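# Eight arms sort parcels into same-coloured trays

## Task

Place every parcel inside the tray that matches its colour, lying flat on that tray's floor.

## Robot and tools

Robots: eight identical i2rt Big YAM arms, arm1 to arm8. Each has six revolute joints, a two-finger gripper and a wrist camera (armN_cam_wrist) that sits on top of the hand looking toward the fingertips. Fixed room cameras cam_arm1 to cam_arm8 are not attached to any arm. The hand reaches roughly 1.0 m from the joint1 axis. Feet (scene frame, m): arm1 (-2.151,-0.606,0.766), arm2 (-0.854,-0.623,0.797), arm3 (0.435,-0.612,0.752), arm4 (1.688,-0.612,0.754), arm5 (2.165,0.644,0.790), arm6 (0.850,0.628,0.817), arm7 (-0.424,0.615,0.799), arm8 (-1.661,0.655,0.757). Arms 1-4 stand along y about -0.61 and arms 5-8 along y about +0.63, each foot facing its own +x. Work surfaces under the arms are at z=0.720.

Frame: a single scene frame, origin on the floor, +z up, metres. The hand point lies between the finger pads, about 1 cm short of the tips. Fingers extend along the hand's +z axis and close along its y axis. Printed hand positions can be a bit off, more so at long reach; hand_target is where the currently held joint targets would put the hand.

Tool move: keys arm1..arm8 plus cameras. Each arm key holds an object with joints, target, or both; an arm left out receives nothing new. joints: absolute joint targets by name, radians: joint1_rad -2.879..2.879 (yaw about the foot, positive counter-clockwise from above), joint2_rad 0..3.141 (shoulder, positive raises then swings forward), joint3_rad 0..3.019 (elbow, positive opens), joint4_rad -1.692..1.57 (hand pitch, positive tips fingers up), joint5_rad -1.57..1.57 (sideways swing, positive to the arm's right), joint6_rad -2.094..2.094 (roll, positive clockwise seen from behind), gripper_m 0..0.093 (absolute fingertip gap in metres). target: an absolute hand pose, one list of seven numbers [x, y, z, qw, qx, qy, qz], metres and unit quaternion in the scene frame; the hand follows a straight line from its hand_target toward it. When target is given, joints may contain only gripper_m. speed: optional top path speed in m/s, 0.002..0.5, default 0.25, only valid with target; rotation is capped at twice that value in rad/s. All motions in one call start together; hand paths are timed to finish together (the slowest sets the pace), last 0.5 to 10 s, and a call never exceeds 15 s. Paths do not avoid obstacles or other arms; hands lag, drift and may overshoot speed near full stretch, and often stop a centimetre or more from the goal. cameras: list of camera names or "all"; omitted or null gives all, [] gives none. A move with no arm keys just reports state and images.

Tool wait: seconds 0..10, optional cameras; commands nothing new and returns state and images.

Tool zoom_image: camera name and region [x0, y0, x1, y1] in pixels of that camera's latest image (672x504, origin top-left), at most 504x504; only cameras present in the newest images can be zoomed.

Tool finished_scene: scene = the current scene number; ends the scene permanently, so only call it once parcels rest flat in matching trays and will stay there unaided.

Results: per-robot state including joint_positions, hand, hand_target, Joint velocities (rad/s, gripper in m/s; "within noise" means still), joint torques (N m, positive toward larger joint values; numbers 3 and 4 wrap past ±28). A "pictures" line gives image order. The "move" line lists each arm sent a motion with "done" or its worst status. joint_status/hand_status words: off_target (stopped short, may still push), time_out (joints keep nearby targets and keep pushing; on_its_own lists them; send the reported position to relax), not_followed, "joint command not followed" or "pose unreachable" (a safety check held the arm back; gripper orders still run). on_its_own describes uncommanded activity; "held at" is a target, not a reading. Arms under "as last shown" were not commanded and show "not commanded". Gripper: shut on nothing reads 0.000-0.003; gripping a rigid part reads up to about 0.005 below its width (some read slightly wider); commanding about 0.005 under the touch reading gives full force. Open well above the reading to release.

Cameras carry small calibration errors (a few mm/degrees); wrist camera poses derive from joint readings.

Avoid: knocking or placing anything outside the work area; robots pressing on each other, including one gripper closing on another's fingers (the collision check can be late and ignores fingers, housings and wrist cameras); dropping parcels, releasing while moving, slamming or shoving hard; long pushing, holding loads or outstretched poses, which heat motors (MOTOR HOT at 85 °C, OVER-TEMPERATURE FAULT at 100 °C drops the arm; resend targets marked limit_stop_at_motor_heat). Loose objects may get nudged occasionally. A refused call, or a stop blocking it, cancels the remaining move, wait and finished_scene calls of that reply; an invalid call (e.g. unknown key) does not. The scene keeps running while you think, holding the last command.

Each tool is called after ">>>" as name(argument=value, ...) on one line, values as JSON.

## Session

>>> move()

Scene clock: 0.00 s.
Joint torques (N m): no reading
Heat: arm1: hottest joint1_rad 30 °C; arm2: hottest joint2_rad 29 °C; arm3: hottest joint2_rad 31 °C; arm4: hottest joint3_rad 33 °C; arm5: hottest joint3_rad 32 °C; arm6: hottest joint2_rad 31 °C; arm7: hottest joint3_rad 34 °C; arm8: hottest joint1_rad 29 °C.
Joint velocities: within noise
arm1.joint_positions: joint1_rad=+0.458 joint2_rad=+0.456 joint3_rad=+1.438 joint4_rad=-1.139 joint5_rad=+0.063 joint6_rad=-0.074 gripper_m=+0.09396
arm1.joint_status: not commanded
arm1.hand: x=-1.9866 y=-0.6052 z=+1.4040 quat_wxyz=(-0.650, +0.024, -0.759, +0.041) (m; scene frame)
arm1.hand_target: x=-1.9921 y=-0.6053 z=+1.4119 quat_wxyz=(-0.658, +0.023, -0.752, +0.041) (m; scene frame)
arm1.hand_status: not commanded
arm2.joint_positions: joint1_rad=-0.133 joint2_rad=+0.490 joint3_rad=+1.431 joint4_rad=-1.371 joint5_rad=+0.122 joint6_rad=+0.254 gripper_m=+0.09396
arm2.joint_status: not commanded
arm2.hand: x=-0.9557 y=-0.4897 z=+1.3731 quat_wxyz=(-0.193, +0.711, -0.448, -0.506) (m; scene frame)
arm2.hand_target: x=-0.9532 y=-0.4923 z=+1.3817 quat_wxyz=(-0.195, +0.705, -0.446, -0.516) (m; scene frame)
arm2.hand_status: not commanded
arm3.joint_positions: joint1_rad=+0.288 joint2_rad=+0.566 joint3_rad=+1.355 joint4_rad=-1.309 joint5_rad=+0.227 joint6_rad=-0.408 gripper_m=+0.09396
arm3.joint_status: not commanded
arm3.hand: x=+0.2384 y=-0.5089 z=+1.2929 quat_wxyz=(-0.272, +0.862, -0.018, -0.428) (m; scene frame)
arm3.hand_target: x=+0.2407 y=-0.5098 z=+1.3061 quat_wxyz=(-0.276, +0.854, -0.020, -0.440) (m; scene frame)
arm3.hand_status: not commanded
arm4.joint_positions: joint1_rad=-0.202 joint2_rad=+0.526 joint3_rad=+1.372 joint4_rad=-1.530 joint5_rad=+0.176 joint6_rad=+0.279 gripper_m=+0.09396
arm4.joint_status: not commanded
arm4.hand: x=+1.8391 y=-0.5129 z=+1.2624 quat_wxyz=(-0.405, +0.175, -0.887, -0.138) (m; scene frame)
arm4.hand_target: x=+1.8372 y=-0.5146 z=+1.2716 quat_wxyz=(-0.414, +0.173, -0.882, -0.143) (m; scene frame)
arm4.hand_status: not commanded
arm5.joint_positions: joint1_rad=+0.150 joint2_rad=+0.484 joint3_rad=+1.403 joint4_rad=-1.356 joint5_rad=-0.018 joint6_rad=+0.258 gripper_m=+0.09396
arm5.joint_status: not commanded
arm5.hand: x=+1.9905 y=+0.6571 z=+1.3561 quat_wxyz=(+0.044, +0.831, -0.149, -0.534) (m; scene frame)
arm5.hand_target: x=+1.9935 y=+0.6567 z=+1.3668 quat_wxyz=(+0.045, +0.825, -0.147, -0.545) (m; scene frame)
arm5.hand_status: not commanded
arm6.joint_positions: joint1_rad=+0.005 joint2_rad=+0.600 joint3_rad=+1.377 joint4_rad=-1.425 joint5_rad=+0.198 joint6_rad=-0.419 gripper_m=+0.09396
arm6.joint_status: not commanded
arm6.hand: x=+1.0055 y=+0.4776 z=+1.3387 quat_wxyz=(-0.341, -0.130, -0.883, +0.295) (m; scene frame)
arm6.hand_target: x=+1.0039 y=+0.4787 z=+1.3519 quat_wxyz=(-0.354, -0.130, -0.876, +0.302) (m; scene frame)
arm6.hand_status: not commanded
arm7.joint_positions: joint1_rad=-0.316 joint2_rad=+0.535 joint3_rad=+1.368 joint4_rad=-1.177 joint5_rad=-0.073 joint6_rad=-0.126 gripper_m=+0.09396
arm7.joint_status: not commanded
arm7.hand: x=-0.2873 y=+0.4416 z=+1.3804 quat_wxyz=(-0.508, -0.311, -0.757, +0.270) (m; scene frame)
arm7.hand_target: x=-0.2897 y=+0.4449 z=+1.3917 quat_wxyz=(-0.517, -0.307, -0.750, +0.275) (m; scene frame)
arm7.hand_status: not commanded
arm8.joint_positions: joint1_rad=+0.154 joint2_rad=+0.581 joint3_rad=+1.368 joint4_rad=-1.211 joint5_rad=-0.224 joint6_rad=+0.370 gripper_m=+0.09396
arm8.joint_status: not commanded
arm8.hand: x=-1.7287 y=+0.4302 z=+1.3236 quat_wxyz=(-0.435, -0.755, -0.361, +0.333) (m; scene frame)
arm8.hand_target: x=-1.7273 y=+0.4330 z=+1.3347 quat_wxyz=(-0.441, -0.748, -0.360, +0.341) (m; scene frame)
arm8.hand_status: not commanded
pictures: arm1_cam_wrist, arm2_cam_wrist, arm3_cam_wrist, arm4_cam_wrist, arm5_cam_wrist, arm6_cam_wrist, arm7_cam_wrist, arm8_cam_wrist, cam_arm1, cam_arm2, cam_arm3, cam_arm4, cam_arm5, cam_arm6, cam_arm7, cam_arm8
camera_calibration:
arm1_cam_wrist: T_world_to_cam=[[-0.0152195, -0.996953, 0.0765105, -0.740002], [-0.693609, -0.0445883, -0.718971, -0.390739], [0.720191, -0.0640107, -0.690816, 2.48859], [0, 0, 0, 1]] pos_world=[-2.07454, -0.595872, 1.49485]
arm2_cam_wrist: T_world_to_cam=[[0.840386, 0.511543, -0.179098, 1.29837], [0.378015, -0.790014, -0.482683, 0.641456], [-0.388403, 0.337938, -0.857287, 1.09197], [0, 0, 0, 1]] pos_world=[-0.909489, -0.526434, 1.47829]
arm3_cam_wrist: T_world_to_cam=[[0.273525, 0.847785, 0.454361, -0.222286], [0.935924, -0.125616, -0.32904, 0.144135], [-0.22188, 0.515248, -0.827822, 1.50941], [0, 0, 0, 1]] pos_world=[0.260809, -0.571163, 1.39794]
arm4_cam_wrist: T_world_to_cam=[[0.421854, -0.902683, -0.0848663, -1.13421], [-0.884835, -0.389474, -0.255689, 1.75501], [0.197753, 0.182956, -0.963027, 1.07081], [0, 0, 0, 1]] pos_world=[1.81961, -0.53621, 1.3837]
arm5_cam_wrist: T_world_to_cam=[[0.208911, 0.948059, -0.239877, -0.71239], [0.82852, -0.301895, -0.471607, -0.803621], [-0.519529, -0.100219, -0.848555, 2.37475], [0, 0, 0, 1]] pos_world=[2.04839, 0.670775, 1.46523]
arm6_cam_wrist: T_world_to_cam=[[-0.428857, -0.788115, 0.441539, 0.215044], [-0.90336, 0.371549, -0.214225, 1.02348], [0.00478024, -0.49074, -0.871293, 1.52029], [0, 0, 0, 1]] pos_world=[1.00952, 0.535276, 1.44892]
arm7_cam_wrist: T_world_to_cam=[[-0.747684, -0.654612, 0.111588, -0.0829416], [-0.585602, 0.570742, -0.575607, 0.380528], [0.313112, -0.495718, -0.810077, 1.54839], [0, 0, 0, 1]] pos_world=[-0.323993, 0.496085, 1.4826]
arm8_cam_wrist: T_world_to_cam=[[-0.833837, 0.353215, -0.42421, -1.03087], [0.527191, 0.737398, -0.422271, 1.1574], [0.163659, -0.575745, -0.801082, 1.71144], [0, 0, 0, 1]] pos_world=[-1.74985, 0.496007, 1.42243]

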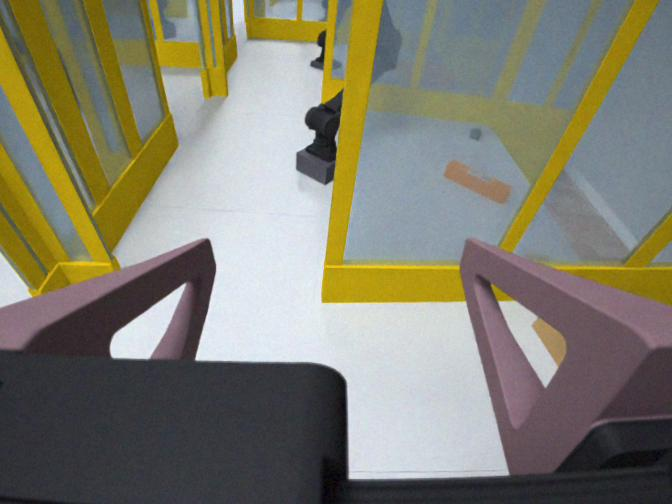

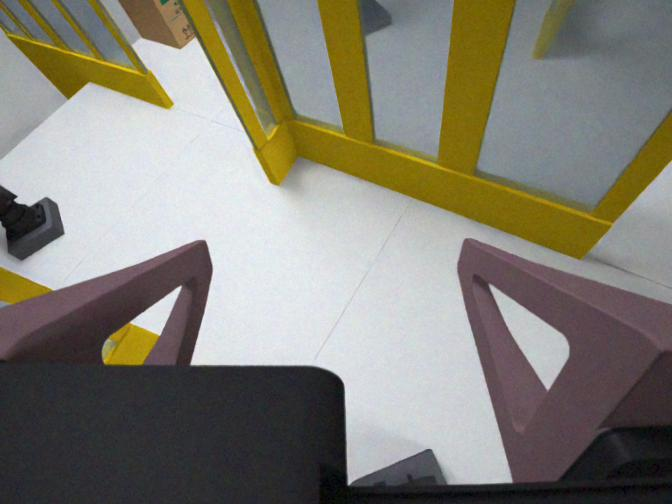

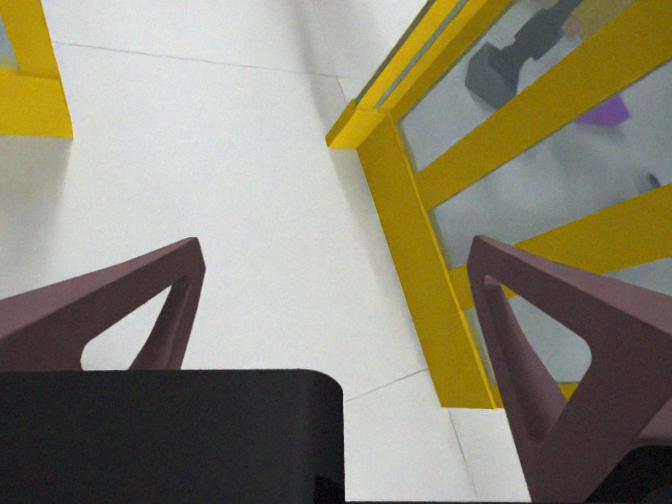

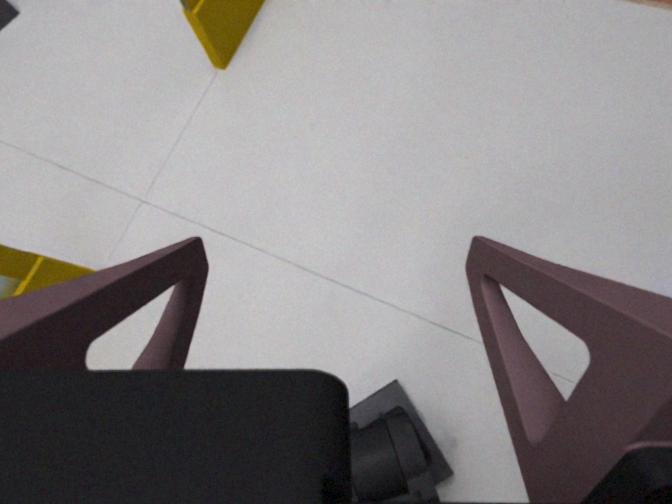

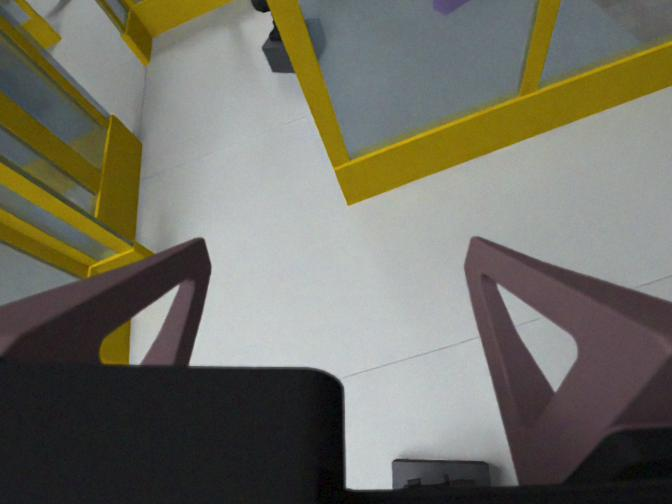

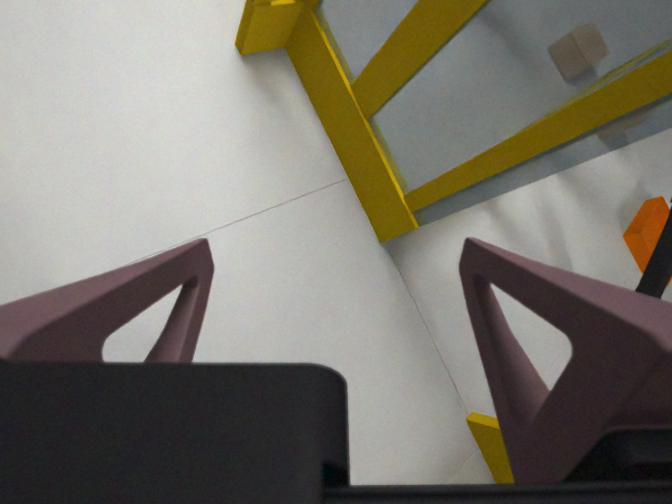

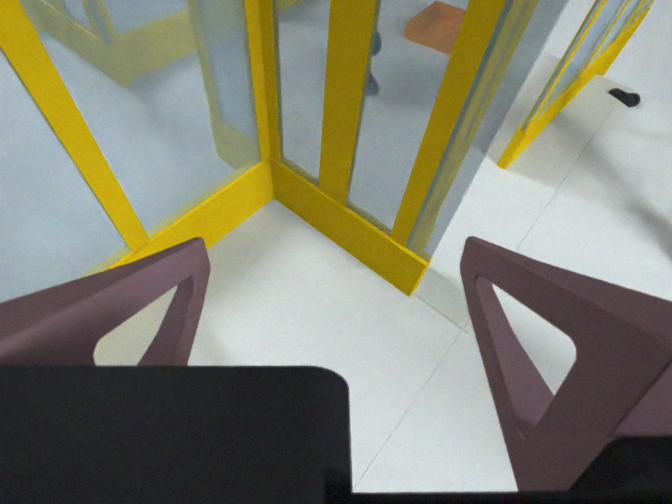

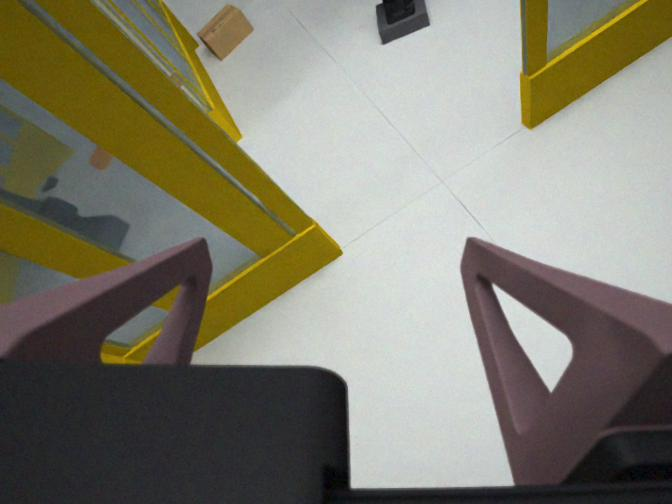

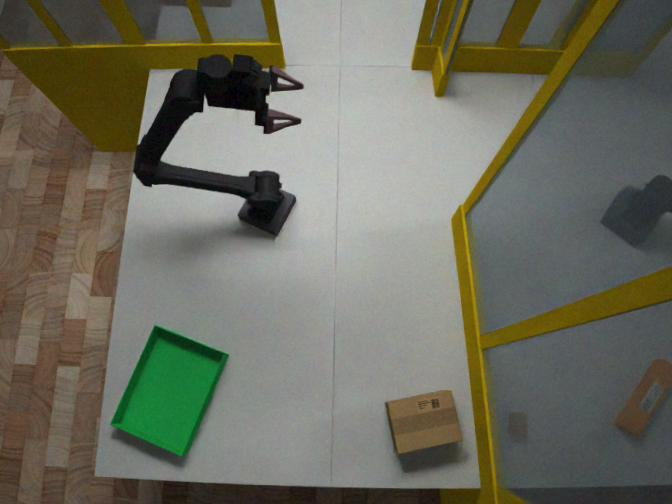

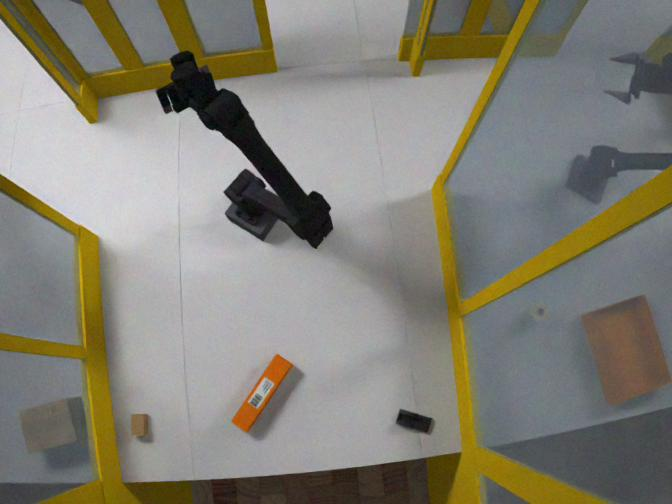

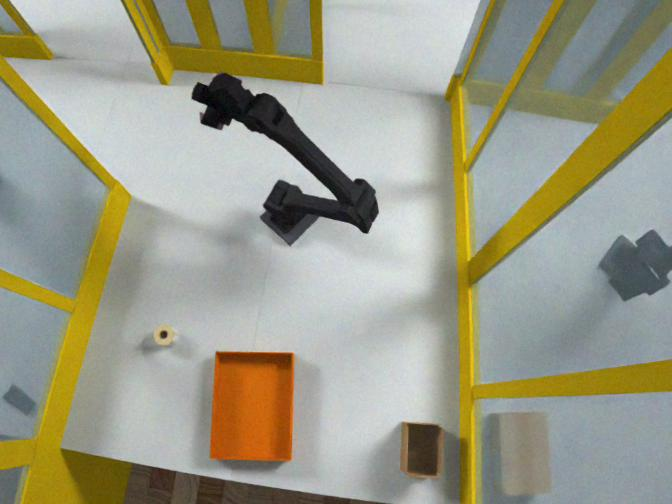

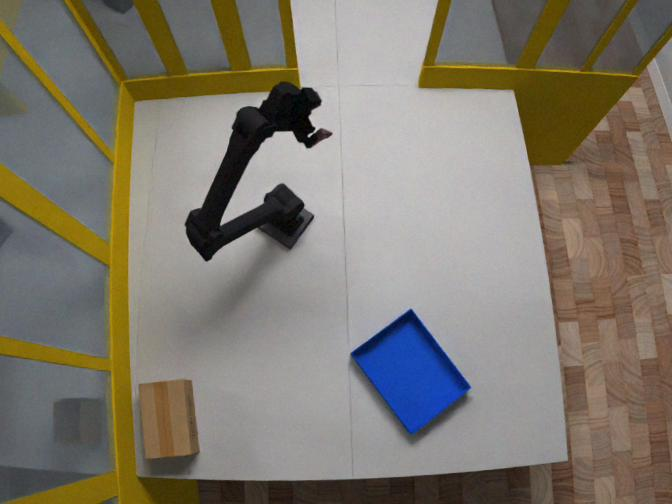

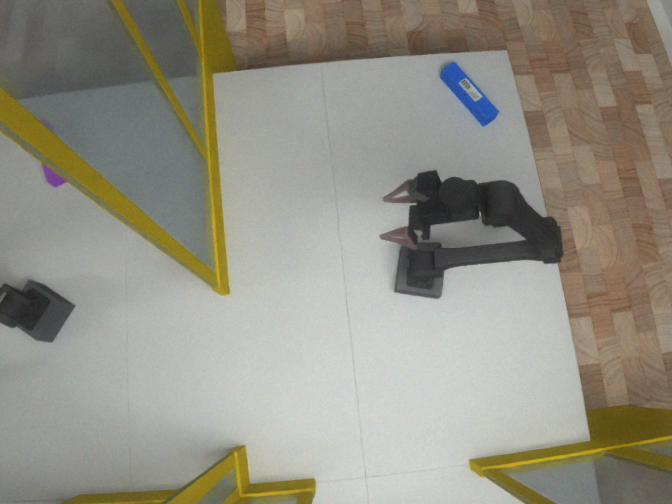

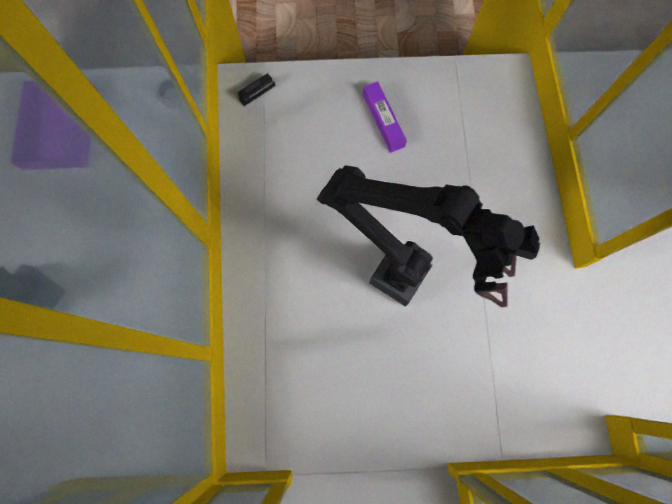

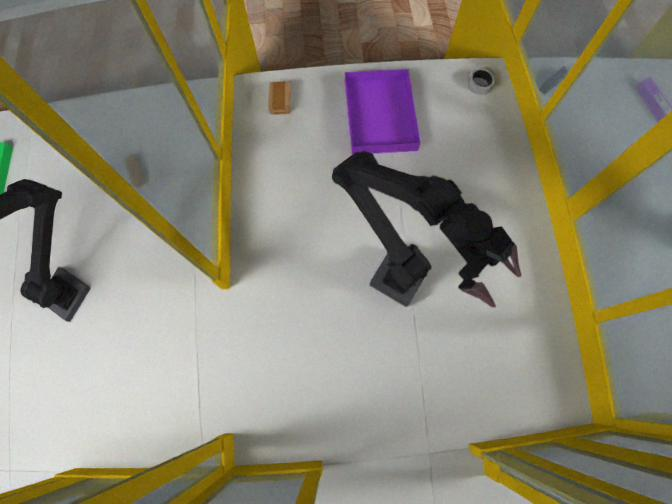

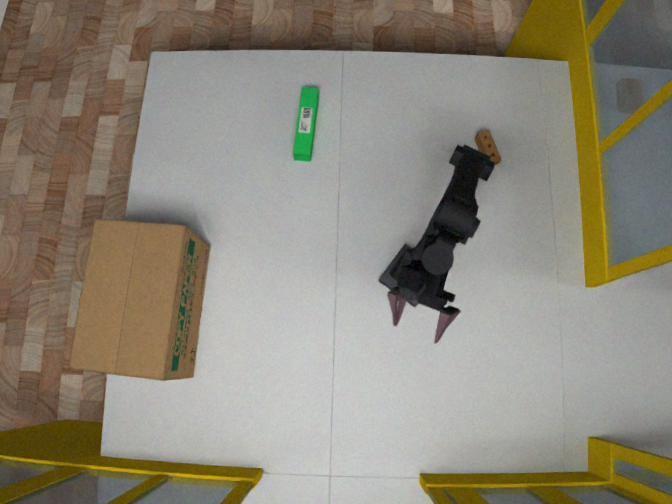

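>>> move(arm2={"joints":{"joint1_rad":2.18,"joint2_rad":0.6,"joint3_rad":1.45,"joint4_rad":-1.5,"joint5_rad":0,"gripper_m":0.092}}, arm8={"joints":{"joint1_rad":-1.948,"joint2_rad":0.6,"joint3_rad":1.45,"joint4_rad":-1.5,"joint5_rad":0,"gripper_m":0.092}}, arm6={"joints":{"joint1_rad":2.208,"joint2_rad":0.6,"joint3_rad":1.45,"joint4_rad":-1.5,"joint5_rad":0,"gripper_m":0.092}}, arm5={"joints":{"joint1_rad":-1.714,"joint2_rad":0.6,"joint3_rad":1.45,"joint4_rad":-1.5,"joint5_rad":0,"gripper_m":0.092}}, cameras=[])

>>> move(arm2={"target":[-0.885,-1.255,0.95,0,0.8988,0.4384,0],"speed":0.4}, arm8={"target":[-2.017,1.19,0.95,0,-0.688,0.725,0],"speed":0.4}, arm6={"target":[0.837,1.305,0.95,0,-0.794,0.607,0],"speed":0.4}, arm5={"target":[2.452,1.31,0.95,0,-0.851,0.5255,0],"speed":0.4}, cameras=["arm2_cam_wrist","arm8_cam_wrist","arm6_cam_wrist","arm5_cam_wrist"])

Scene clock: 59.43 s.
Joint torques (N m): arm1=[1.32 5.71 7.58 1.92 0.1 -0.01] | arm2=[0.85 1.79 8.49 1.51 -0.09 -0.08] | arm3=[-0.56 1.26 10.18 1.62 -0.05 0.01] | arm4=[-0.03 3.43 9.95 1.76 0.01 0.03] | arm5=[-1.14 3.25 7.98 1.2 -0.1 -0.11] | arm6=[0.21 2.9 11.15 1.02 -0.02 -0.06] | arm7=[-0.32 1.61 10.44 1.59 -0.1 0.13] | arm8=[1.2 3.84 12.44 0.79 0.02 -0.08]
Heat: arm1: hottest joint3_rad 31 °C; arm2: hottest joint3_rad 35 °C; arm3: hottest joint3_rad 32 °C; arm4: hottest joint3_rad 38 °C; arm5: hottest joint3_rad 35 °C; arm6: hottest joint3_rad 34 °C; arm7: hottest joint3_rad 42 °C; arm8: hottest joint3_rad 35 °C.
move: arm2 done; arm5 done; arm6 done; arm8 done
Joint velocities: within noise
arm1, arm3, arm4, arm7: as last shown
arm2.joint_positions: joint1_rad=+2.172 joint2_rad=+0.606 joint3_rad=+1.431 joint4_rad=-1.490 joint5_rad=+0.003 joint6_rad=+0.254 gripper_m=+0.09212
arm2.joint_status: all done
arm2.hand: x=-0.8669 y=-0.8251 z=+1.3282 quat_wxyz=(+0.337, +0.728, +0.528, -0.279) (m; scene frame)
arm2.hand_target: x=-0.8645 y=-0.8187 z=+1.3357 quat_wxyz=(+0.344, +0.723, +0.530, -0.281) (m; scene frame)
arm2.hand_status: not commanded
arm5.joint_positions: joint1_rad=-1.706 joint2_rad=+0.604 joint3_rad=+1.418 joint4_rad=-1.489 joint5_rad=-0.001 joint6_rad=+0.258 gripper_m=+0.09215
arm5.joint_status: all done
arm5.hand: x=+2.2413 y=+0.8279 z=+1.3172 quat_wxyz=(-0.329, +0.398, -0.807, -0.287) (m; scene frame)
arm5.hand_target: x=+2.2401 y=+0.8204 z=+1.3302 quat_wxyz=(-0.339, +0.392, -0.804, -0.292) (m; scene frame)
arm5.hand_status: not commanded
arm6.joint_positions: joint1_rad=+2.198 joint2_rad=+0.600 joint3_rad=+1.402 joint4_rad=-1.491 joint5_rad=+0.001 joint6_rad=-0.419 gripper_m=+0.09214
arm6.joint_status: all done
arm6.hand: x=+0.8491 y=+0.8314 z=+1.3355 quat_wxyz=(-0.357, +0.761, -0.489, -0.234) (m; scene frame)
arm6.hand_target: x=+0.8472 y=+0.8238 z=+1.3556 quat_wxyz=(-0.370, +0.756, -0.481, -0.246) (m; scene frame)
arm6.hand_status: not commanded
arm8.joint_positions: joint1_rad=-1.942 joint2_rad=+0.592 joint3_rad=+1.405 joint4_rad=-1.490 joint5_rad=-0.002 joint6_rad=+0.370 gripper_m=+0.09209
arm8.joint_status: all done
arm8.hand: x=-1.7728 y=+0.8214 z=+1.2789 quat_wxyz=(+0.128, -0.705, +0.562, +0.412) (m; scene frame)
arm8.hand_target: x=-1.7691 y=+0.8187 z=+1.2958 quat_wxyz=(+0.134, -0.699, +0.561, +0.423) (m; scene frame)
arm8.hand_status: not commanded
pictures: none
No camera images: "cameras" was empty.

Scene clock: 62.43 s.
Joint torques (N m): arm1=[1.61 5.89 7.51 2.04 0.09 0.03] | arm2=[-0.44 -22.95 11.73 0.17 -0.08 0.07] | arm3=[-0.62 1.32 10.18 1.61 -0.06 0] | arm4=[-0.03 3.43 9.96 1.77 0.01 0.03] | arm5=[-1.08 -20.54 10.14 -0.08 -0.11 -0.14] | arm6=[-0.91 -15.97 12.81 -0.18 -0.05 0] | arm7=[-0.38 1.73 10.43 1.65 -0.1 0.11] | arm8=[1.38 -19.49 14.61 -0.61 -0.16 0.04]
Heat: arm1: hottest joint3_rad 31 °C; arm2: hottest joint3_rad 35 °C; arm3: hottest joint3_rad 32 °C; arm4: hottest joint3_rad 38 °C; arm5: hottest joint3_rad 36 °C; arm6: hottest joint3_rad 34 °C; arm7: hottest joint3_rad 42 °C; arm8: hottest joint3_rad 35 °C.
move: arm2 off_target; arm5 off_target; arm6 off_target; arm8 off_target
Joint velocities: within noise
arm1, arm3, arm4, arm7: as last shown
arm2.joint_positions: joint1_rad=+2.191 joint2_rad=+2.027 joint3_rad=+1.884 joint4_rad=-1.455 joint5_rad=+0.003 joint6_rad=+0.601 gripper_m=+0.09212
arm2.joint_status: not commanded
arm2.hand: x=-0.8802 y=-1.2436 z=+0.9372 quat_wxyz=(-0.013, +0.894, +0.448, +0.005) (m; scene frame)
arm2.hand_target: x=-0.8849 y=-1.2543 z=+0.9500 quat_wxyz=(+0.000, +0.899, +0.439, +0.000) (m; scene frame)
arm2.hand_status: off_target (0.018 m and 2.0 deg from the pose sent, 0.573 m and 55.3 deg at the start)
arm5.joint_positions: joint1_rad=-1.722 joint2_rad=+2.366 joint3_rad=+2.462 joint4_rad=-1.674 joint5_rad=-0.003 joint6_rad=-0.861 gripper_m=+0.09215
arm5.joint_status: not commanded
arm5.hand: x=+2.4516 y=+1.3014 z=+0.9335 quat_wxyz=(+0.000, +0.847, -0.532, -0.001) (m; scene frame)
arm5.hand_target: x=+2.4516 y=+1.3090 z=+0.9498 quat_wxyz=(-0.017, +0.851, -0.526, -0.003) (m; scene frame)
arm5.hand_status: off_target (0.019 m and 0.9 deg from the pose sent, 0.642 m and 80.6 deg at the start; a joint's target at an end of its range on 24 of 90 steps)
arm6.joint_positions: joint1_rad=+2.213 joint2_rad=+2.165 joint3_rad=+2.065 joint4_rad=-1.500 joint5_rad=+0.002 joint6_rad=-0.254 gripper_m=+0.09214
arm6.joint_status: not commanded
arm6.hand: x=+0.8347 y=+1.2911 z=+0.9393 quat_wxyz=(+0.011, +0.798, -0.602, +0.010) (m; scene frame)
arm6.hand_target: x=+0.8371 y=+1.3042 z=+0.9502 quat_wxyz=(-0.001, +0.794, -0.607, +0.000) (m; scene frame)
arm6.hand_status: off_target (0.018 m and 1.8 deg from the pose sent, 0.611 m and 51.3 deg at the start)
arm8.joint_positions: joint1_rad=-1.941 joint2_rad=+2.046 joint3_rad=+2.021 joint4_rad=-1.574 joint5_rad=+0.004 joint6_rad=+0.633 gripper_m=+0.09209
arm8.joint_status: not commanded
arm8.hand: x=-2.0132 y=+1.1784 z=+0.9377 quat_wxyz=(-0.001, -0.693, +0.720, -0.015) (m; scene frame)
arm8.hand_target: x=-2.0165 y=+1.1894 z=+0.9500 quat_wxyz=(+0.000, -0.688, +0.725, +0.000) (m; scene frame)
arm8.hand_status: off_target (0.017 m and 1.9 deg from the pose sent, 0.551 m and 53.4 deg at the start)
pictures: arm2_cam_wrist, arm5_cam_wrist, arm6_cam_wrist, arm8_cam_wrist
camera_calibration:
arm2_cam_wrist: T_world_to_cam=[[-0.797971, 0.60189, 0.0311642, 0.0157155], [0.49646, 0.627117, 0.600209, 0.658809], [0.341716, 0.494421, -0.799236, 1.78523], [0, 0, 0, 1]] pos_world=[-0.924574, -1.30526, 1.03091]
arm5_cam_wrist: T_world_to_cam=[[0.90568, 0.42394, 0.004258, -2.77497], [0.346285, -0.745501, 0.569486, -0.402723], [0.244603, -0.514298, -0.82199, 0.961156], [0, 0, 0, 1]] pos_world=[2.41759, 1.37051, 1.03122]
arm6_cam_wrist: T_world_to_cam=[[0.959384, 0.282102, 0.000787876, -1.16723], [0.225577, -0.768822, 0.598354, 0.248107], [0.169403, -0.573873, -0.801232, 1.47648], [0, 0, 0, 1]] pos_world=[0.813738, 1.36734, 1.03546]
arm8_cam_wrist: T_world_to_cam=[[0.999001, -0.0436079, 0.00978857, 2.05441], [-0.04057, -0.792942, 0.607945, 0.286932], [-0.0187494, -0.607734, -0.793919, 1.54339], [0, 0, 0, 1]] pos_world=[-2.01178, 1.25508, 1.03078]

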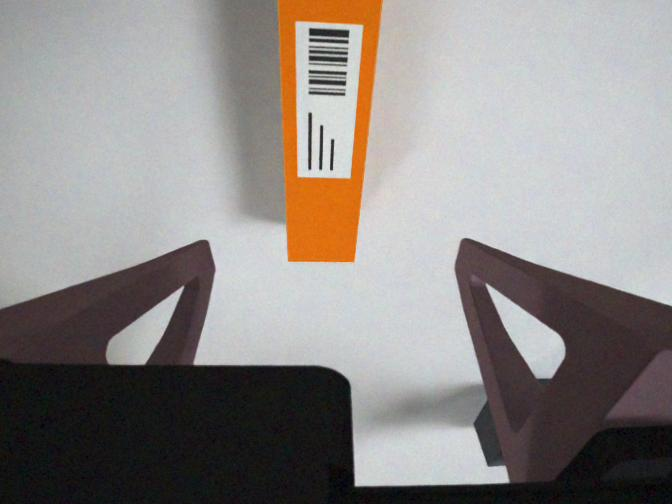

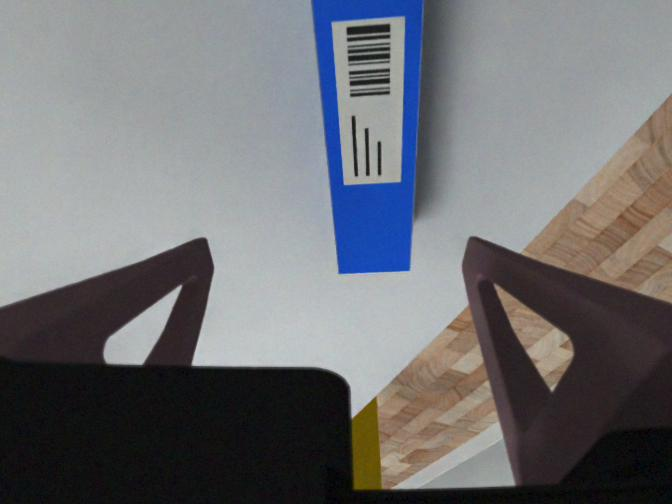

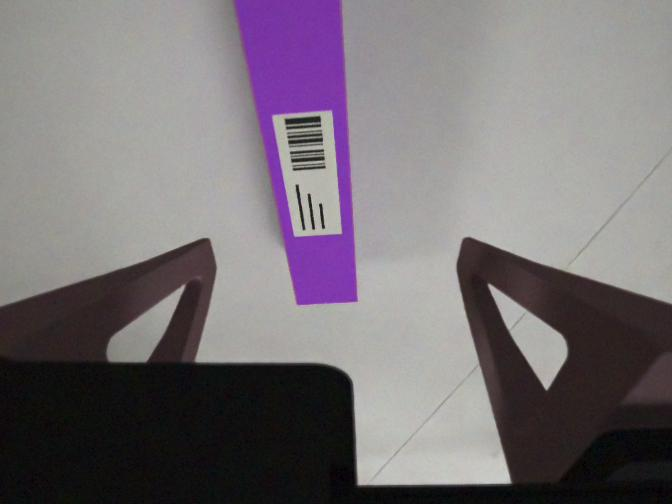

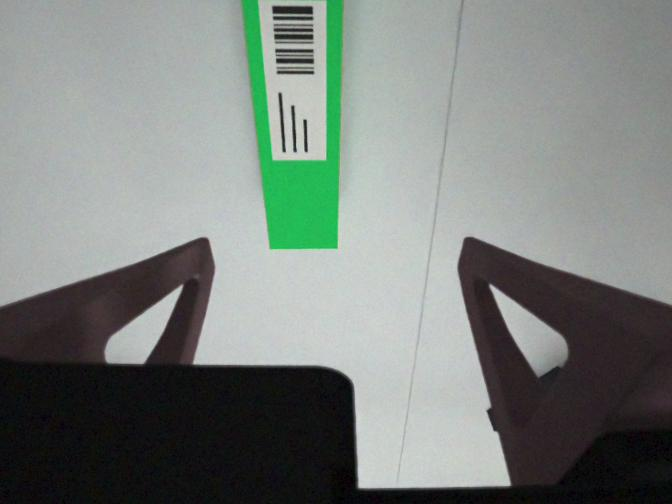

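>>> move(arm2={"target":[-0.878,-1.246,0.757,0,0.9063,0.4226,0]}, arm5={"target":[2.475,1.321,0.757,0,-0.8634,0.5045,0]}, arm6={"target":[0.830,1.251,0.757,0,-0.8206,0.5714,0]}, arm8={"target":[-2.041,1.195,0.757,0,-0.686,0.728,0]}, cameras=[])

>>> move(arm2={"joints":{"gripper_m":0.05}}, arm5={"joints":{"gripper_m":0.05}}, arm6={"joints":{"gripper_m":0.05}}, arm8={"joints":{"gripper_m":0.05}}, arm1={"joints":{"joint1_rad":1.532,"joint2_rad":0.6,"joint3_rad":1.45,"joint4_rad":-1.5,"joint5_rad":0,"gripper_m":0.092}}, arm4={"joints":{"joint1_rad":-1.88,"joint2_rad":0.6,"joint3_rad":1.45,"joint4_rad":-1.5,"joint5_rad":0,"gripper_m":0.092}}, cameras=[])

Scene clock: 176.93 s.
Joint torques (N m): arm1=[1.32 5.3 7.57 1.98 0.12 0.03] | arm2=[0.44 -23.65 7.68 0.9 -0.08 0.08] | arm3=[-0.67 1.26 10.17 1.62 -0.04 0] | arm4=[-0.03 3.43 9.96 1.77 0.01 0.03] | arm5=[-0.73 -21.01 8.53 0.62 -0.25 -0.16] | arm6=[0.09 -15.79 7.35 0.55 -0.05 -0.19] | arm7=[-0.21 1.44 10.45 1.55 -0.1 0.12] | arm8=[2.14 -21.66 9.98 0.21 -0.14 0.02]
Heat: arm1: hottest joint3_rad 32 °C; arm2: hottest joint3_rad 44 °C; arm3: hottest joint3_rad 33 °C; arm4: hottest joint3_rad 41 °C; arm5: hottest joint3_rad 42 °C; arm6: hottest joint3_rad 44 °C; arm7: hottest joint3_rad 46 °C; arm8: hottest joint3_rad 41 °C.
move: arm2 done; arm5 off_target; arm6 done; arm8 done
Joint velocities: within noise
arm1, arm3, arm4, arm7: as last shown
arm2.joint_positions: joint1_rad=+2.191 joint2_rad=+2.176 joint3_rad=+1.639 joint4_rad=-1.045 joint5_rad=+0.003 joint6_rad=+0.647 gripper_m=+0.09212
arm2.joint_status: not commanded
arm2.hand: x=-0.8801 y=-1.2411 z=+0.7588 quat_wxyz=(-0.006, +0.904, +0.428, +0.001) (m; scene frame)
arm2.hand_target: x=-0.8779 y=-1.2460 z=+0.7571 quat_wxyz=(+0.000, +0.906, +0.423, +0.000) (m; scene frame)
arm2.hand_status: done (0.006 m and 0.9 deg from the pose sent, 0.180 m and 3.6 deg at the start)
arm5.joint_positions: joint1_rad=-1.731 joint2_rad=+2.530 joint3_rad=+2.296 joint4_rad=-1.372 joint5_rad=+0.001 joint6_rad=-0.933 gripper_m=+0.09211
arm5.joint_status: not commanded
arm5.hand: x=+2.4654 y=+1.3136 z=+0.7532 quat_wxyz=(+0.014, +0.863, -0.505, +0.002) (m; scene frame)
arm5.hand_target: x=+2.4748 y=+1.3207 z=+0.7573 quat_wxyz=(+0.000, +0.863, -0.505, +0.000) (m; scene frame)
arm5.hand_status: off_target (0.013 m and 1.6 deg from the pose sent, 0.179 m and 3.7 deg at the start)
arm6.joint_positions: joint1_rad=+2.213 joint2_rad=+2.206 joint3_rad=+1.628 joint4_rad=-1.008 joint5_rad=+0.002 joint6_rad=-0.311 gripper_m=+0.09214
arm6.joint_status: not commanded
arm6.hand: x=+0.8358 y=+1.2457 z=+0.7580 quat_wxyz=(+0.005, +0.815, -0.579, +0.005) (m; scene frame)
arm6.hand_target: x=+0.8300 y=+1.2508 z=+0.7569 quat_wxyz=(+0.000, +0.821, -0.571, +0.000) (m; scene frame)
arm6.hand_status: done (0.008 m and 1.3 deg from the pose sent, 0.187 m and 4.6 deg at the start)
arm8.joint_positions: joint1_rad=-1.927 joint2_rad=+2.216 joint3_rad=+1.829 joint4_rad=-1.195 joint5_rad=+0.004 joint6_rad=+0.665 gripper_m=+0.09209
arm8.joint_status: not commanded
arm8.hand: x=-2.0346 y=+1.1929 z=+0.7593 quat_wxyz=(+0.001, -0.687, +0.727, -0.006) (m; scene frame)
arm8.hand_target: x=-2.0411 y=+1.1949 z=+0.7571 quat_wxyz=(+0.000, -0.686, +0.728, +0.000) (m; scene frame)
arm8.hand_status: done (0.007 m and 0.7 deg from the pose sent, 0.184 m and 2.1 deg at the start)
pictures: none
No camera images: "cameras" was empty.

Scene clock: 178.90 s.
Joint torques (N m): arm1=[2.43 3.19 8.18 1.13 0.01 -0.01] | arm2=[0.44 -23.41 7.71 0.87 -0.03 0.07] | arm3=[-0.62 1.26 10.21 1.59 -0.05 0] | arm4=[-1.38 2.61 12.37 2.33 -0.13 0.03] | arm5=[-1.26 -20.72 8.51 0.43 -0.28 -0.17] | arm6=[0.09 -15.68 7.41 0.55 -0.03 -0.16] | arm7=[-0.21 1.49 10.43 1.61 -0.1 0.12] | arm8=[2.49 -21.48 10.1 0.14 -0.13 0.02]
Heat: arm1: hottest joint3_rad 32 °C; arm2: hottest joint3_rad 44 °C; arm3: hottest joint3_rad 33 °C; arm4: hottest joint3_rad 41 °C; arm5: hottest joint3_rad 42 °C; arm6: hottest joint3_rad 44 °C; arm7: hottest joint3_rad 46 °C; arm8: hottest joint2_rad 41 °C.
move: arm1 done; arm2 off_target; arm4 done; arm5 off_target; arm6 off_target; arm8 off_target
Joint velocities: within noise
arm1.joint_positions: joint1_rad=+1.520 joint2_rad=+0.599 joint3_rad=+1.438 joint4_rad=-1.486 joint5_rad=+0.002 joint6_rad=-0.074 gripper_m=+0.09214
arm1.joint_status: all done
arm1.hand: x=-2.0615 y=-0.4242 z=+1.3004 quat_wxyz=(-0.388, +0.496, -0.747, -0.213) (m; scene frame)
arm1.hand_target: x=-2.0655 y=-0.4258 z=+1.3029 quat_wxyz=(-0.385, +0.501, -0.744, -0.215) (m; scene frame)
arm1.hand_status: not commanded
arm2.joint_positions: joint1_rad=+2.191 joint2_rad=+2.176 joint3_rad=+1.639 joint4_rad=-1.044 joint5_rad=+0.002 joint6_rad=+0.647 gripper_m=+0.05872
arm2.joint_status: gripper_m off_target (ended at +0.05875, target +0.05000)
arm2.hand: x=-0.8800 y=-1.2413 z=+0.7588 quat_wxyz=(-0.005, +0.904, +0.427, +0.002) (m; scene frame)
arm2.hand_target: x=-0.8779 y=-1.2460 z=+0.7571 quat_wxyz=(+0.000, +0.906, +0.423, +0.000) (m; scene frame)
arm2.hand_status: not commanded
arm3, arm7: as last shown
arm4.joint_positions: joint1_rad=-1.865 joint2_rad=+0.602 joint3_rad=+1.404 joint4_rad=-1.516 joint5_rad=+0.002 joint6_rad=+0.279 gripper_m=+0.09212
arm4.joint_status: all done
arm4.hand: x=+1.8151 y=-0.7649 z=+1.2683 quat_wxyz=(-0.393, -0.508, -0.754, +0.137) (m; scene frame)
arm4.hand_target: x=+1.8109 y=-0.7630 z=+1.2923 quat_wxyz=(-0.419, -0.505, -0.740, +0.148) (m; scene frame)
arm4.hand_status: not commanded
arm5.joint_positions: joint1_rad=-1.731 joint2_rad=+2.531 joint3_rad=+2.296 joint4_rad=-1.372 joint5_rad=+0.000 joint6_rad=-0.933 gripper_m=+0.05870
arm5.joint_status: gripper_m off_target (ended at +0.05872, target +0.05000)
arm5.hand: x=+2.4653 y=+1.3136 z=+0.7529 quat_wxyz=(+0.014, +0.863, -0.505, +0.002) (m; scene frame)
arm5.hand_target: x=+2.4749 y=+1.3206 z=+0.7571 quat_wxyz=(+0.000, +0.863, -0.505, +0.000) (m; scene frame)
arm5.hand_status: not commanded
arm6.joint_positions: joint1_rad=+2.213 joint2_rad=+2.206 joint3_rad=+1.628 joint4_rad=-1.007 joint5_rad=+0.001 joint6_rad=-0.314 gripper_m=+0.05959
arm6.joint_status: gripper_m off_target (ended at +0.05962, target +0.05000)
arm6.hand: x=+0.8357 y=+1.2458 z=+0.7580 quat_wxyz=(+0.005, +0.816, -0.578, +0.005) (m; scene frame)
arm6.hand_target: x=+0.8300 y=+1.2508 z=+0.7569 quat_wxyz=(+0.000, +0.821, -0.571, +0.000) (m; scene frame)
arm6.hand_status: not commanded
arm8.joint_positions: joint1_rad=-1.927 joint2_rad=+2.216 joint3_rad=+1.829 joint4_rad=-1.194 joint5_rad=+0.003 joint6_rad=+0.667 gripper_m=+0.06013
arm8.joint_status: gripper_m off_target (ended at +0.06015, target +0.05000)
arm8.hand: x=-2.0348 y=+1.1929 z=+0.7593 quat_wxyz=(+0.000, -0.686, +0.727, -0.006) (m; scene frame)
arm8.hand_target: x=-2.0411 y=+1.1949 z=+0.7571 quat_wxyz=(+0.000, -0.686, +0.728, +0.000) (m; scene frame)
arm8.hand_status: not commanded
pictures: none
No camera images: "cameras" was empty.

>>> move(arm2={"target":[-0.878,-1.24,0.94,0,0.9063,0.4226,0],"speed":0.3}, arm5={"target":[2.465,1.313,0.94,0,-0.8634,0.5045,0],"speed":0.3}, arm6={"target":[0.835,1.246,0.94,0,-0.8206,0.5714,0],"speed":0.3}, arm8={"target":[-2.035,1.193,0.94,0,-0.686,0.728,0],"speed":0.3}, cameras=[])

>>> move(arm2={"joints":{"joint2_rad":0.75,"joint3_rad":1.45,"joint4_rad":-1.5,"joint5_rad":0}}, arm5={"joints":{"joint2_rad":0.75,"joint3_rad":1.45,"joint4_rad":-1.5,"joint5_rad":0}}, arm6={"joints":{"joint2_rad":0.75,"joint3_rad":1.45,"joint4_rad":-1.5,"joint5_rad":0}}, arm8={"joints":{"joint2_rad":0.75,"joint3_rad":1.45,"joint4_rad":-1.5,"joint5_rad":0}}, cameras=["arm4_cam_wrist"])

>>> move(arm2={"joints":{"joint1_rad":-2.094}}, arm5={"joints":{"joint1_rad":1.581}}, arm6={"joints":{"joint1_rad":-1.157}}, arm8={"joints":{"joint1_rad":0.325}}, cameras=[])

>>> move(arm2={"target":[-0.21,-0.36,0.95,0,0,1,0],"speed":0.4}, arm5={"target":[2.0,0.0,0.95,0,0.7071,0.7071,0],"speed":0.4}, arm6={"target":[0.72,0.0,0.95,0,0.766,0.643,0],"speed":0.4}, arm8={"target":[-1.85,0.0,0.95,0,0.7071,0.7071,0],"speed":0.4}, cameras=[])

Scene clock: 201.60 s.
Joint torques (N m): arm1=[2.37 3.37 8.2 1.16 0.07 0] | arm2=[0.44 -21.36 11.32 0.17 -0.03 0.07] | arm3=[-0.67 1.26 10.14 1.63 -0.05 0] | arm4=[-1.32 2.61 12.37 2.33 -0.13 0.03] | arm5=[-0.85 -21.19 10 -0.1 -0.22 -0.08] | arm6=[-0.56 -15.85 12.11 -0.21 -0.02 -0.18] | arm7=[-0.5 1.55 10.5 1.63 -0.08 0.12] | arm8=[1.96 -19.49 14.93 -0.62 -0.1 -0.03]
Heat: arm1: hottest joint3_rad 33 °C; arm2: hottest joint3_rad 42 °C; arm3: hottest joint3_rad 34 °C; arm4: hottest joint3_rad 42 °C; arm5: hottest joint2_rad 41 °C; arm6: hottest joint3_rad 40 °C; arm7: hottest joint3_rad 46 °C; arm8: hottest joint2_rad 44 °C.
move: arm2 off_target; arm5 off_target; arm6 off_target; arm8 off_target
Joint velocities: within noise
arm1, arm3, arm4, arm7: as last shown
arm2.joint_positions: joint1_rad=+2.191 joint2_rad=+1.977 joint3_rad=+1.799 joint4_rad=-1.405 joint5_rad=+0.002 joint6_rad=+0.647 gripper_m=+0.05872
arm2.joint_status: not commanded
arm2.hand: x=-0.8794 y=-1.2294 z=+0.9346 quat_wxyz=(-0.006, +0.904, +0.427, +0.002) (m; scene frame)
arm2.hand_target: x=-0.8779 y=-1.2396 z=+0.9400 quat_wxyz=(+0.000, +0.906, +0.423, +0.000) (m; scene frame)
arm2.hand_status: off_target (0.012 m and 1.0 deg from the pose sent, 0.181 m and 0.9 deg at the start)
arm4.hand_target: x=+1.8109 y=-0.7630 z=+1.2923 quat_wxyz=(-0.419, -0.505, -0.739, +0.148) (m; scene frame)
arm5.joint_positions: joint1_rad=-1.731 joint2_rad=+2.402 joint3_rad=+2.502 joint4_rad=-1.675 joint5_rad=+0.000 joint6_rad=-0.933 gripper_m=+0.05870
arm5.joint_status: not commanded
arm5.hand: x=+2.4617 y=+1.3061 z=+0.9235 quat_wxyz=(-0.002, +0.863, -0.505, +0.000) (m; scene frame)
arm5.hand_target: x=+2.4645 y=+1.3119 z=+0.9397 quat_wxyz=(-0.018, +0.863, -0.504, -0.002) (m; scene frame)
arm5.hand_status: off_target (0.018 m and 0.2 deg from the pose sent, 0.187 m and 1.7 deg at the start; pose on its path clipped on 11 of 48 steps; a joint's target at an end of its range on 25 of 48 steps)
arm6.joint_positions: joint1_rad=+2.213 joint2_rad=+2.012 joint3_rad=+1.750 joint4_rad=-1.358 joint5_rad=+0.001 joint6_rad=-0.319 gripper_m=+0.05959
arm6.joint_status: not commanded
arm6.hand: x=+0.8361 y=+1.2299 z=+0.9166 quat_wxyz=(+0.020, +0.817, -0.576, +0.015) (m; scene frame)
arm6.hand_target: x=+0.8350 y=+1.2449 z=+0.9402 quat_wxyz=(+0.000, +0.821, -0.572, +0.000) (m; scene frame)
arm6.hand_status: off_target (0.028 m and 2.9 deg from the pose sent, 0.182 m and 1.2 deg at the start; pose on its path clipped on 8 of 48 steps)
arm8.joint_positions: joint1_rad=-1.927 joint2_rad=+2.080 joint3_rad=+2.061 joint4_rad=-1.574 joint5_rad=+0.003 joint6_rad=+0.667 gripper_m=+0.06013
arm8.joint_status: not commanded
arm8.hand: x=-2.0275 y=+1.1826 z=+0.9319 quat_wxyz=(+0.000, -0.686, +0.727, -0.012) (m; scene frame)
arm8.hand_target: x=-2.0347 y=+1.1924 z=+0.9399 quat_wxyz=(+0.000, -0.686, +0.728, +0.001) (m; scene frame)
arm8.hand_status: off_target (0.015 m and 1.3 deg from the pose sent, 0.181 m and 0.7 deg at the start; pose on its path clipped on 8 of 48 steps)
pictures: none
No camera images: "cameras" was empty.

Scene clock: 203.70 s.
Joint torques (N m): arm1=[2.26 3.37 8.14 1.13 0.03 0.02] | arm2=[0.38 -0.38 7.66 1.51 -0.04 0.02] | arm3=[-0.56 1.32 10.19 1.62 -0.05 0] | arm4=[-1.32 2.61 12.37 2.33 -0.13 0.03] | arm5=[-0.5 1.61 6.42 1.95 -0.17 -0.01] | arm6=[-0.5 0.56 8.13 1.06 -0.03 -0.16] | arm7=[-0.26 1.61 10.47 1.61 -0.1 0.11] | arm8=[1.96 1.2 8.66 1.29 -0.17 -0.07]
Heat: arm1: hottest joint3_rad 33 °C; arm2: hottest joint3_rad 41 °C; arm3: hottest joint3_rad 34 °C; arm4: hottest joint3_rad 42 °C; arm5: hottest joint2_rad 41 °C; arm6: hottest joint3_rad 40 °C; arm7: hottest joint3_rad 46 °C; arm8: hottest joint2_rad 43 °C.
move: arm2 done; arm5 done; arm6 done; arm8 done
Joint velocities: within noise
arm1, arm3, arm4, arm7: as last shown
arm2.joint_positions: joint1_rad=+2.191 joint2_rad=+0.748 joint3_rad=+1.450 joint4_rad=-1.494 joint5_rad=+0.002 joint6_rad=+0.647 gripper_m=+0.05870
arm2.joint_status: all done
arm2.hand: x=-0.8651 y=-0.8782 z=+1.3065 quat_wxyz=(+0.335, +0.837, +0.395, -0.177) (m; scene frame)
arm2.hand_target: x=-0.8641 y=-0.8778 z=+1.3052 quat_wxyz=(+0.334, +0.840, +0.392, -0.172) (m; scene frame)
arm2.hand_status: not commanded
arm5.joint_positions: joint1_rad=-1.731 joint2_rad=+0.749 joint3_rad=+1.445 joint4_rad=-1.509 joint5_rad=+0.000 joint6_rad=-0.933 gripper_m=+0.05866
arm5.joint_status: all done
arm5.hand: x=+2.2665 y=+0.8714 z=+1.2966 quat_wxyz=(-0.371, +0.801, -0.468, -0.040) (m; scene frame)
arm5.hand_target: x=+2.2674 y=+0.8730 z=+1.3002 quat_wxyz=(-0.377, +0.799, -0.467, -0.040) (m; scene frame)
arm5.hand_status: not commanded
arm6.joint_positions: joint1_rad=+2.213 joint2_rad=+0.752 joint3_rad=+1.444 joint4_rad=-1.495 joint5_rad=+0.001 joint6_rad=-0.319 gripper_m=+0.05959
arm6.joint_status: all done
arm6.hand: x=+0.8448 y=+0.8848 z=+1.3227 quat_wxyz=(-0.301, +0.758, -0.534, -0.223) (m; scene frame)
arm6.hand_target: x=+0.8444 y=+0.8827 z=+1.3251 quat_wxyz=(-0.303, +0.760, -0.530, -0.223) (m; scene frame)
arm6.hand_status: not commanded
arm8.joint_positions: joint1_rad=-1.927 joint2_rad=+0.746 joint3_rad=+1.452 joint4_rad=-1.508 joint5_rad=+0.003 joint6_rad=+0.667 gripper_m=+0.06011
arm8.joint_status: all done
arm8.hand: x=-1.8040 y=+0.8624 z=+1.2657 quat_wxyz=(+0.056, -0.636, +0.675, +0.370) (m; scene frame)
arm8.hand_target: x=-1.8062 y=+0.8647 z=+1.2652 quat_wxyz=(+0.055, -0.636, +0.674, +0.372) (m; scene frame)
arm8.hand_status: not commanded
pictures: arm4_cam_wrist
camera_calibration:
arm4_cam_wrist: T_world_to_cam=[[-0.877033, -0.447777, -0.174097, 1.46757], [-0.409633, 0.886307, -0.216009, 1.70019], [0.251027, -0.118131, -0.960745, 0.797417], [0, 0, 0, 1]] pos_world=[1.78339, -0.755545, 1.38887]

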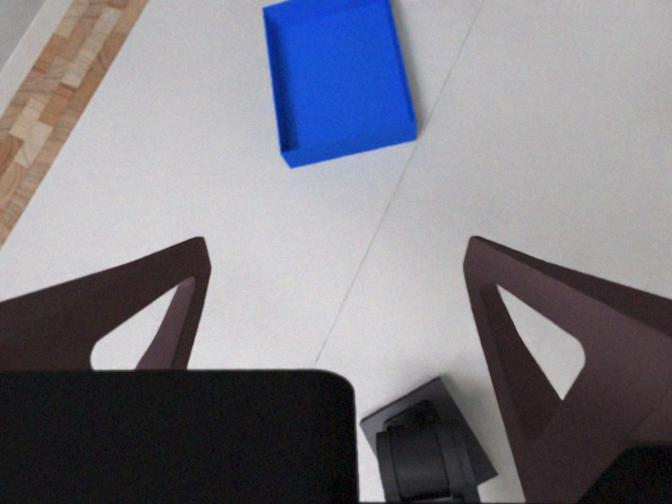

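Scene clock: 206.57 s.
Joint torques (N m): arm1=[2.08 3.43 8.21 1.14 0.04 0.02] | arm2=[-0.44 -1.49 8.13 1.48 -0.03 0.02] | arm3=[-0.62 1.26 10.15 1.61 -0.05 0] | arm4=[-1.32 2.67 12.38 2.33 -0.13 0.02] | arm5=[-0.5 0.21 6.75 1.69 -0.2 -0.02] | arm6=[-1.38 0.56 8.18 1.05 -0.01 -0.15] | arm7=[-0.26 1.73 10.44 1.62 -0.09 0.11] | arm8=[2.43 0.79 8.88 1.36 -0.1 -0.04]
Heat: arm1: hottest joint3_rad 33 °C; arm2: hottest joint3_rad 41 °C; arm3: hottest joint3_rad 34 °C; arm4: hottest joint3_rad 42 °C; arm5: hottest joint3_rad 41 °C; arm6: hottest joint3_rad 39 °C; arm7: hottest joint3_rad 46 °C; arm8: hottest joint2_rad 42 °C.
move: arm2 done; arm5 done; arm6 done; arm8 done
Joint velocities: within noise
arm1, arm3, arm4, arm7: as last shown
arm2.joint_positions: joint1_rad=-2.086 joint2_rad=+0.759 joint3_rad=+1.444 joint4_rad=-1.494 joint5_rad=+0.002 joint6_rad=+0.647 gripper_m=+0.05888
arm2.joint_status: all done
arm2.hand: x=-0.6144 y=-0.5245 z=+1.3017 quat_wxyz=(-0.323, -0.118, -0.921, -0.185) (m; scene frame)
arm2.hand_target: x=-0.6180 y=-0.5279 z=+1.3053 quat_wxyz=(-0.325, -0.126, -0.918, -0.188) (m; scene frame)
arm2.hand_status: not commanded
arm5.joint_positions: joint1_rad=+1.573 joint2_rad=+0.758 joint3_rad=+1.440 joint4_rad=-1.509 joint5_rad=+0.000 joint6_rad=-0.933 gripper_m=+0.05872
arm5.joint_status: all done
arm5.hand: x=+2.0968 y=+0.3933 z=+1.2886 quat_wxyz=(+0.069, +0.405, +0.841, -0.353) (m; scene frame)
arm5.hand_target: x=+2.0992 y=+0.3945 z=+1.2966 quat_wxyz=(+0.072, +0.398, +0.838, -0.366) (m; scene frame)
arm5.hand_status: not commanded
arm6.joint_positions: joint1_rad=-1.147 joint2_rad=+0.752 joint3_rad=+1.444 joint4_rad=-1.495 joint5_rad=+0.001 joint6_rad=-0.320 gripper_m=+0.05968
arm6.joint_status: all done
arm6.hand: x=+0.8003 y=+0.3766 z=+1.3227 quat_wxyz=(-0.188, -0.613, -0.695, +0.324) (m; scene frame)
arm6.hand_target: x=+0.7985 y=+0.3792 z=+1.3250 quat_wxyz=(-0.186, -0.613, -0.695, +0.327) (m; scene frame)
arm6.hand_status: not commanded
arm8.joint_positions: joint1_rad=+0.319 joint2_rad=+0.750 joint3_rad=+1.450 joint4_rad=-1.508 joint5_rad=+0.001 joint6_rad=+0.667 gripper_m=+0.06008
arm8.joint_status: all done
arm8.hand: x=-1.7333 y=+0.4133 z=+1.2644 quat_wxyz=(-0.308, -0.884, -0.282, +0.209) (m; scene frame)
arm8.hand_target: x=-1.7321 y=+0.4114 z=+1.2657 quat_wxyz=(-0.312, -0.882, -0.283, +0.210) (m; scene frame)
arm8.hand_status: not commanded
pictures: none
No camera images: "cameras" was empty.

Scene clock: 209.33 s.
Joint torques (N m): arm1=[2.14 3.14 8.06 1.11 0.01 -0.01] | arm2=[0.91 -24.88 12.29 0.17 0.17 -0.19] | arm3=[-0.62 1.26 10.21 1.59 -0.05 0] | arm4=[-1.32 2.61 12.37 2.33 -0.13 0.03] | arm5=[-1.2 -19.08 10.41 -0.1 -0.23 0.03] | arm6=[-1.26 -15.68 12.66 -0.21 -0.03 0] | arm7=[-0.26 1.61 10.44 1.54 -0.08 0.13] | arm8=[2.32 -20.72 14.83 -0.58 0.01 -0.1]
Heat: arm1: hottest joint3_rad 33 °C; arm2: hottest joint3_rad 41 °C; arm3: hottest joint3_rad 34 °C; arm4: hottest joint3_rad 42 °C; arm5: hottest joint3_rad 41 °C; arm6: hottest joint3_rad 39 °C; arm7: hottest joint3_rad 46 °C; arm8: hottest joint2_rad 41 °C.
move: arm2 off_target; arm5 off_target; arm6 off_target; arm8 off_target
Joint velocities: within noise
arm1, arm4: as last shown
arm2.joint_positions: joint1_rad=-2.100 joint2_rad=+2.234 joint3_rad=+2.246 joint4_rad=-1.604 joint5_rad=-0.002 joint6_rad=+0.402 gripper_m=+0.05889
arm2.joint_status: not commanded
arm2.hand: x=-0.2179 y=-0.3686 z=+0.9432 quat_wxyz=(+0.010, -0.011, -1.000, +0.002) (m; scene frame)
arm2.hand_target: x=-0.2106 y=-0.3603 z=+0.9499 quat_wxyz=(-0.001, +0.000, -1.000, +0.000) (m; scene frame)
arm2.hand_status: off_target (0.013 m and 1.7 deg from the pose sent, 0.561 m and 46.0 deg at the start)
arm3.joint_positions: joint1_rad=+0.288 joint2_rad=+0.566 joint3_rad=+1.355 joint4_rad=-1.309 joint5_rad=+0.227 joint6_rad=-0.408 gripper_m=+0.09396
arm3.joint_status: not commanded
arm3.hand: x=+0.2384 y=-0.5089 z=+1.2929 quat_wxyz=(-0.272, +0.862, -0.018, -0.428) (m; scene frame)
arm3.hand_target: x=+0.2407 y=-0.5098 z=+1.3061 quat_wxyz=(-0.276, +0.854, -0.020, -0.440) (m; scene frame)
arm3.hand_status: not commanded
arm5.joint_positions: joint1_rad=+1.588 joint2_rad=+2.131 joint3_rad=+2.055 joint4_rad=-1.534 joint5_rad=+0.004 joint6_rad=-0.259 gripper_m=+0.05877
arm5.joint_status: not commanded
arm5.hand: x=+2.0061 y=+0.0111 z=+0.9260 quat_wxyz=(-0.013, +0.701, +0.712, +0.020) (m; scene frame)
arm5.hand_target: x=+2.0002 y=+0.0012 z=+0.9501 quat_wxyz=(+0.000, +0.707, +0.707, +0.000) (m; scene frame)
arm5.hand_status: off_target (0.027 m and 2.8 deg from the pose sent, 0.528 m and 56.6 deg at the start)
arm6.joint_positions: joint1_rad=-1.148 joint2_rad=+2.063 joint3_rad=+1.875 joint4_rad=-1.424 joint5_rad=+0.002 joint6_rad=-0.039 gripper_m=+0.05969
arm6.joint_status: not commanded
arm6.hand: x=+0.7286 y=+0.0145 z=+0.9322 quat_wxyz=(+0.013, -0.760, -0.650, -0.016) (m; scene frame)
arm6.hand_target: x=+0.7202 y=+0.0011 z=+0.9503 quat_wxyz=(+0.000, -0.766, -0.643, +0.001) (m; scene frame)
arm6.hand_status: off_target (0.025 m and 2.6 deg from the pose sent, 0.536 m and 47.1 deg at the start)
arm7.joint_positions: joint1_rad=-0.316 joint2_rad=+0.535 joint3_rad=+1.368 joint4_rad=-1.177 joint5_rad=-0.073 joint6_rad=-0.126 gripper_m=+0.09396
arm7.joint_status: not commanded
arm7.hand: x=-0.2873 y=+0.4416 z=+1.3804 quat_wxyz=(-0.508, -0.311, -0.757, +0.270) (m; scene frame)
arm7.hand_target: x=-0.2897 y=+0.4449 z=+1.3917 quat_wxyz=(-0.517, -0.307, -0.750, +0.275) (m; scene frame)
arm7.hand_status: not commanded
arm8.joint_positions: joint1_rad=+0.321 joint2_rad=+2.184 joint3_rad=+2.264 joint4_rad=-1.670 joint5_rad=-0.003 joint6_rad=-0.272 gripper_m=+0.06008
arm8.joint_status: not commanded
arm8.hand: x=-1.8500 y=+0.0111 z=+0.9441 quat_wxyz=(+0.003, -0.712, -0.702, -0.009) (m; scene frame)
arm8.hand_target: x=-1.8498 y=+0.0006 z=+0.9499 quat_wxyz=(-0.001, -0.707, -0.707, +0.002) (m; scene frame)
arm8.hand_status: off_target (0.013 m and 1.3 deg from the pose sent, 0.532 m and 69.0 deg at the start; a joint's target at an end of its range on 17 of 83 steps)
pictures: none
No camera images: "cameras" was empty.


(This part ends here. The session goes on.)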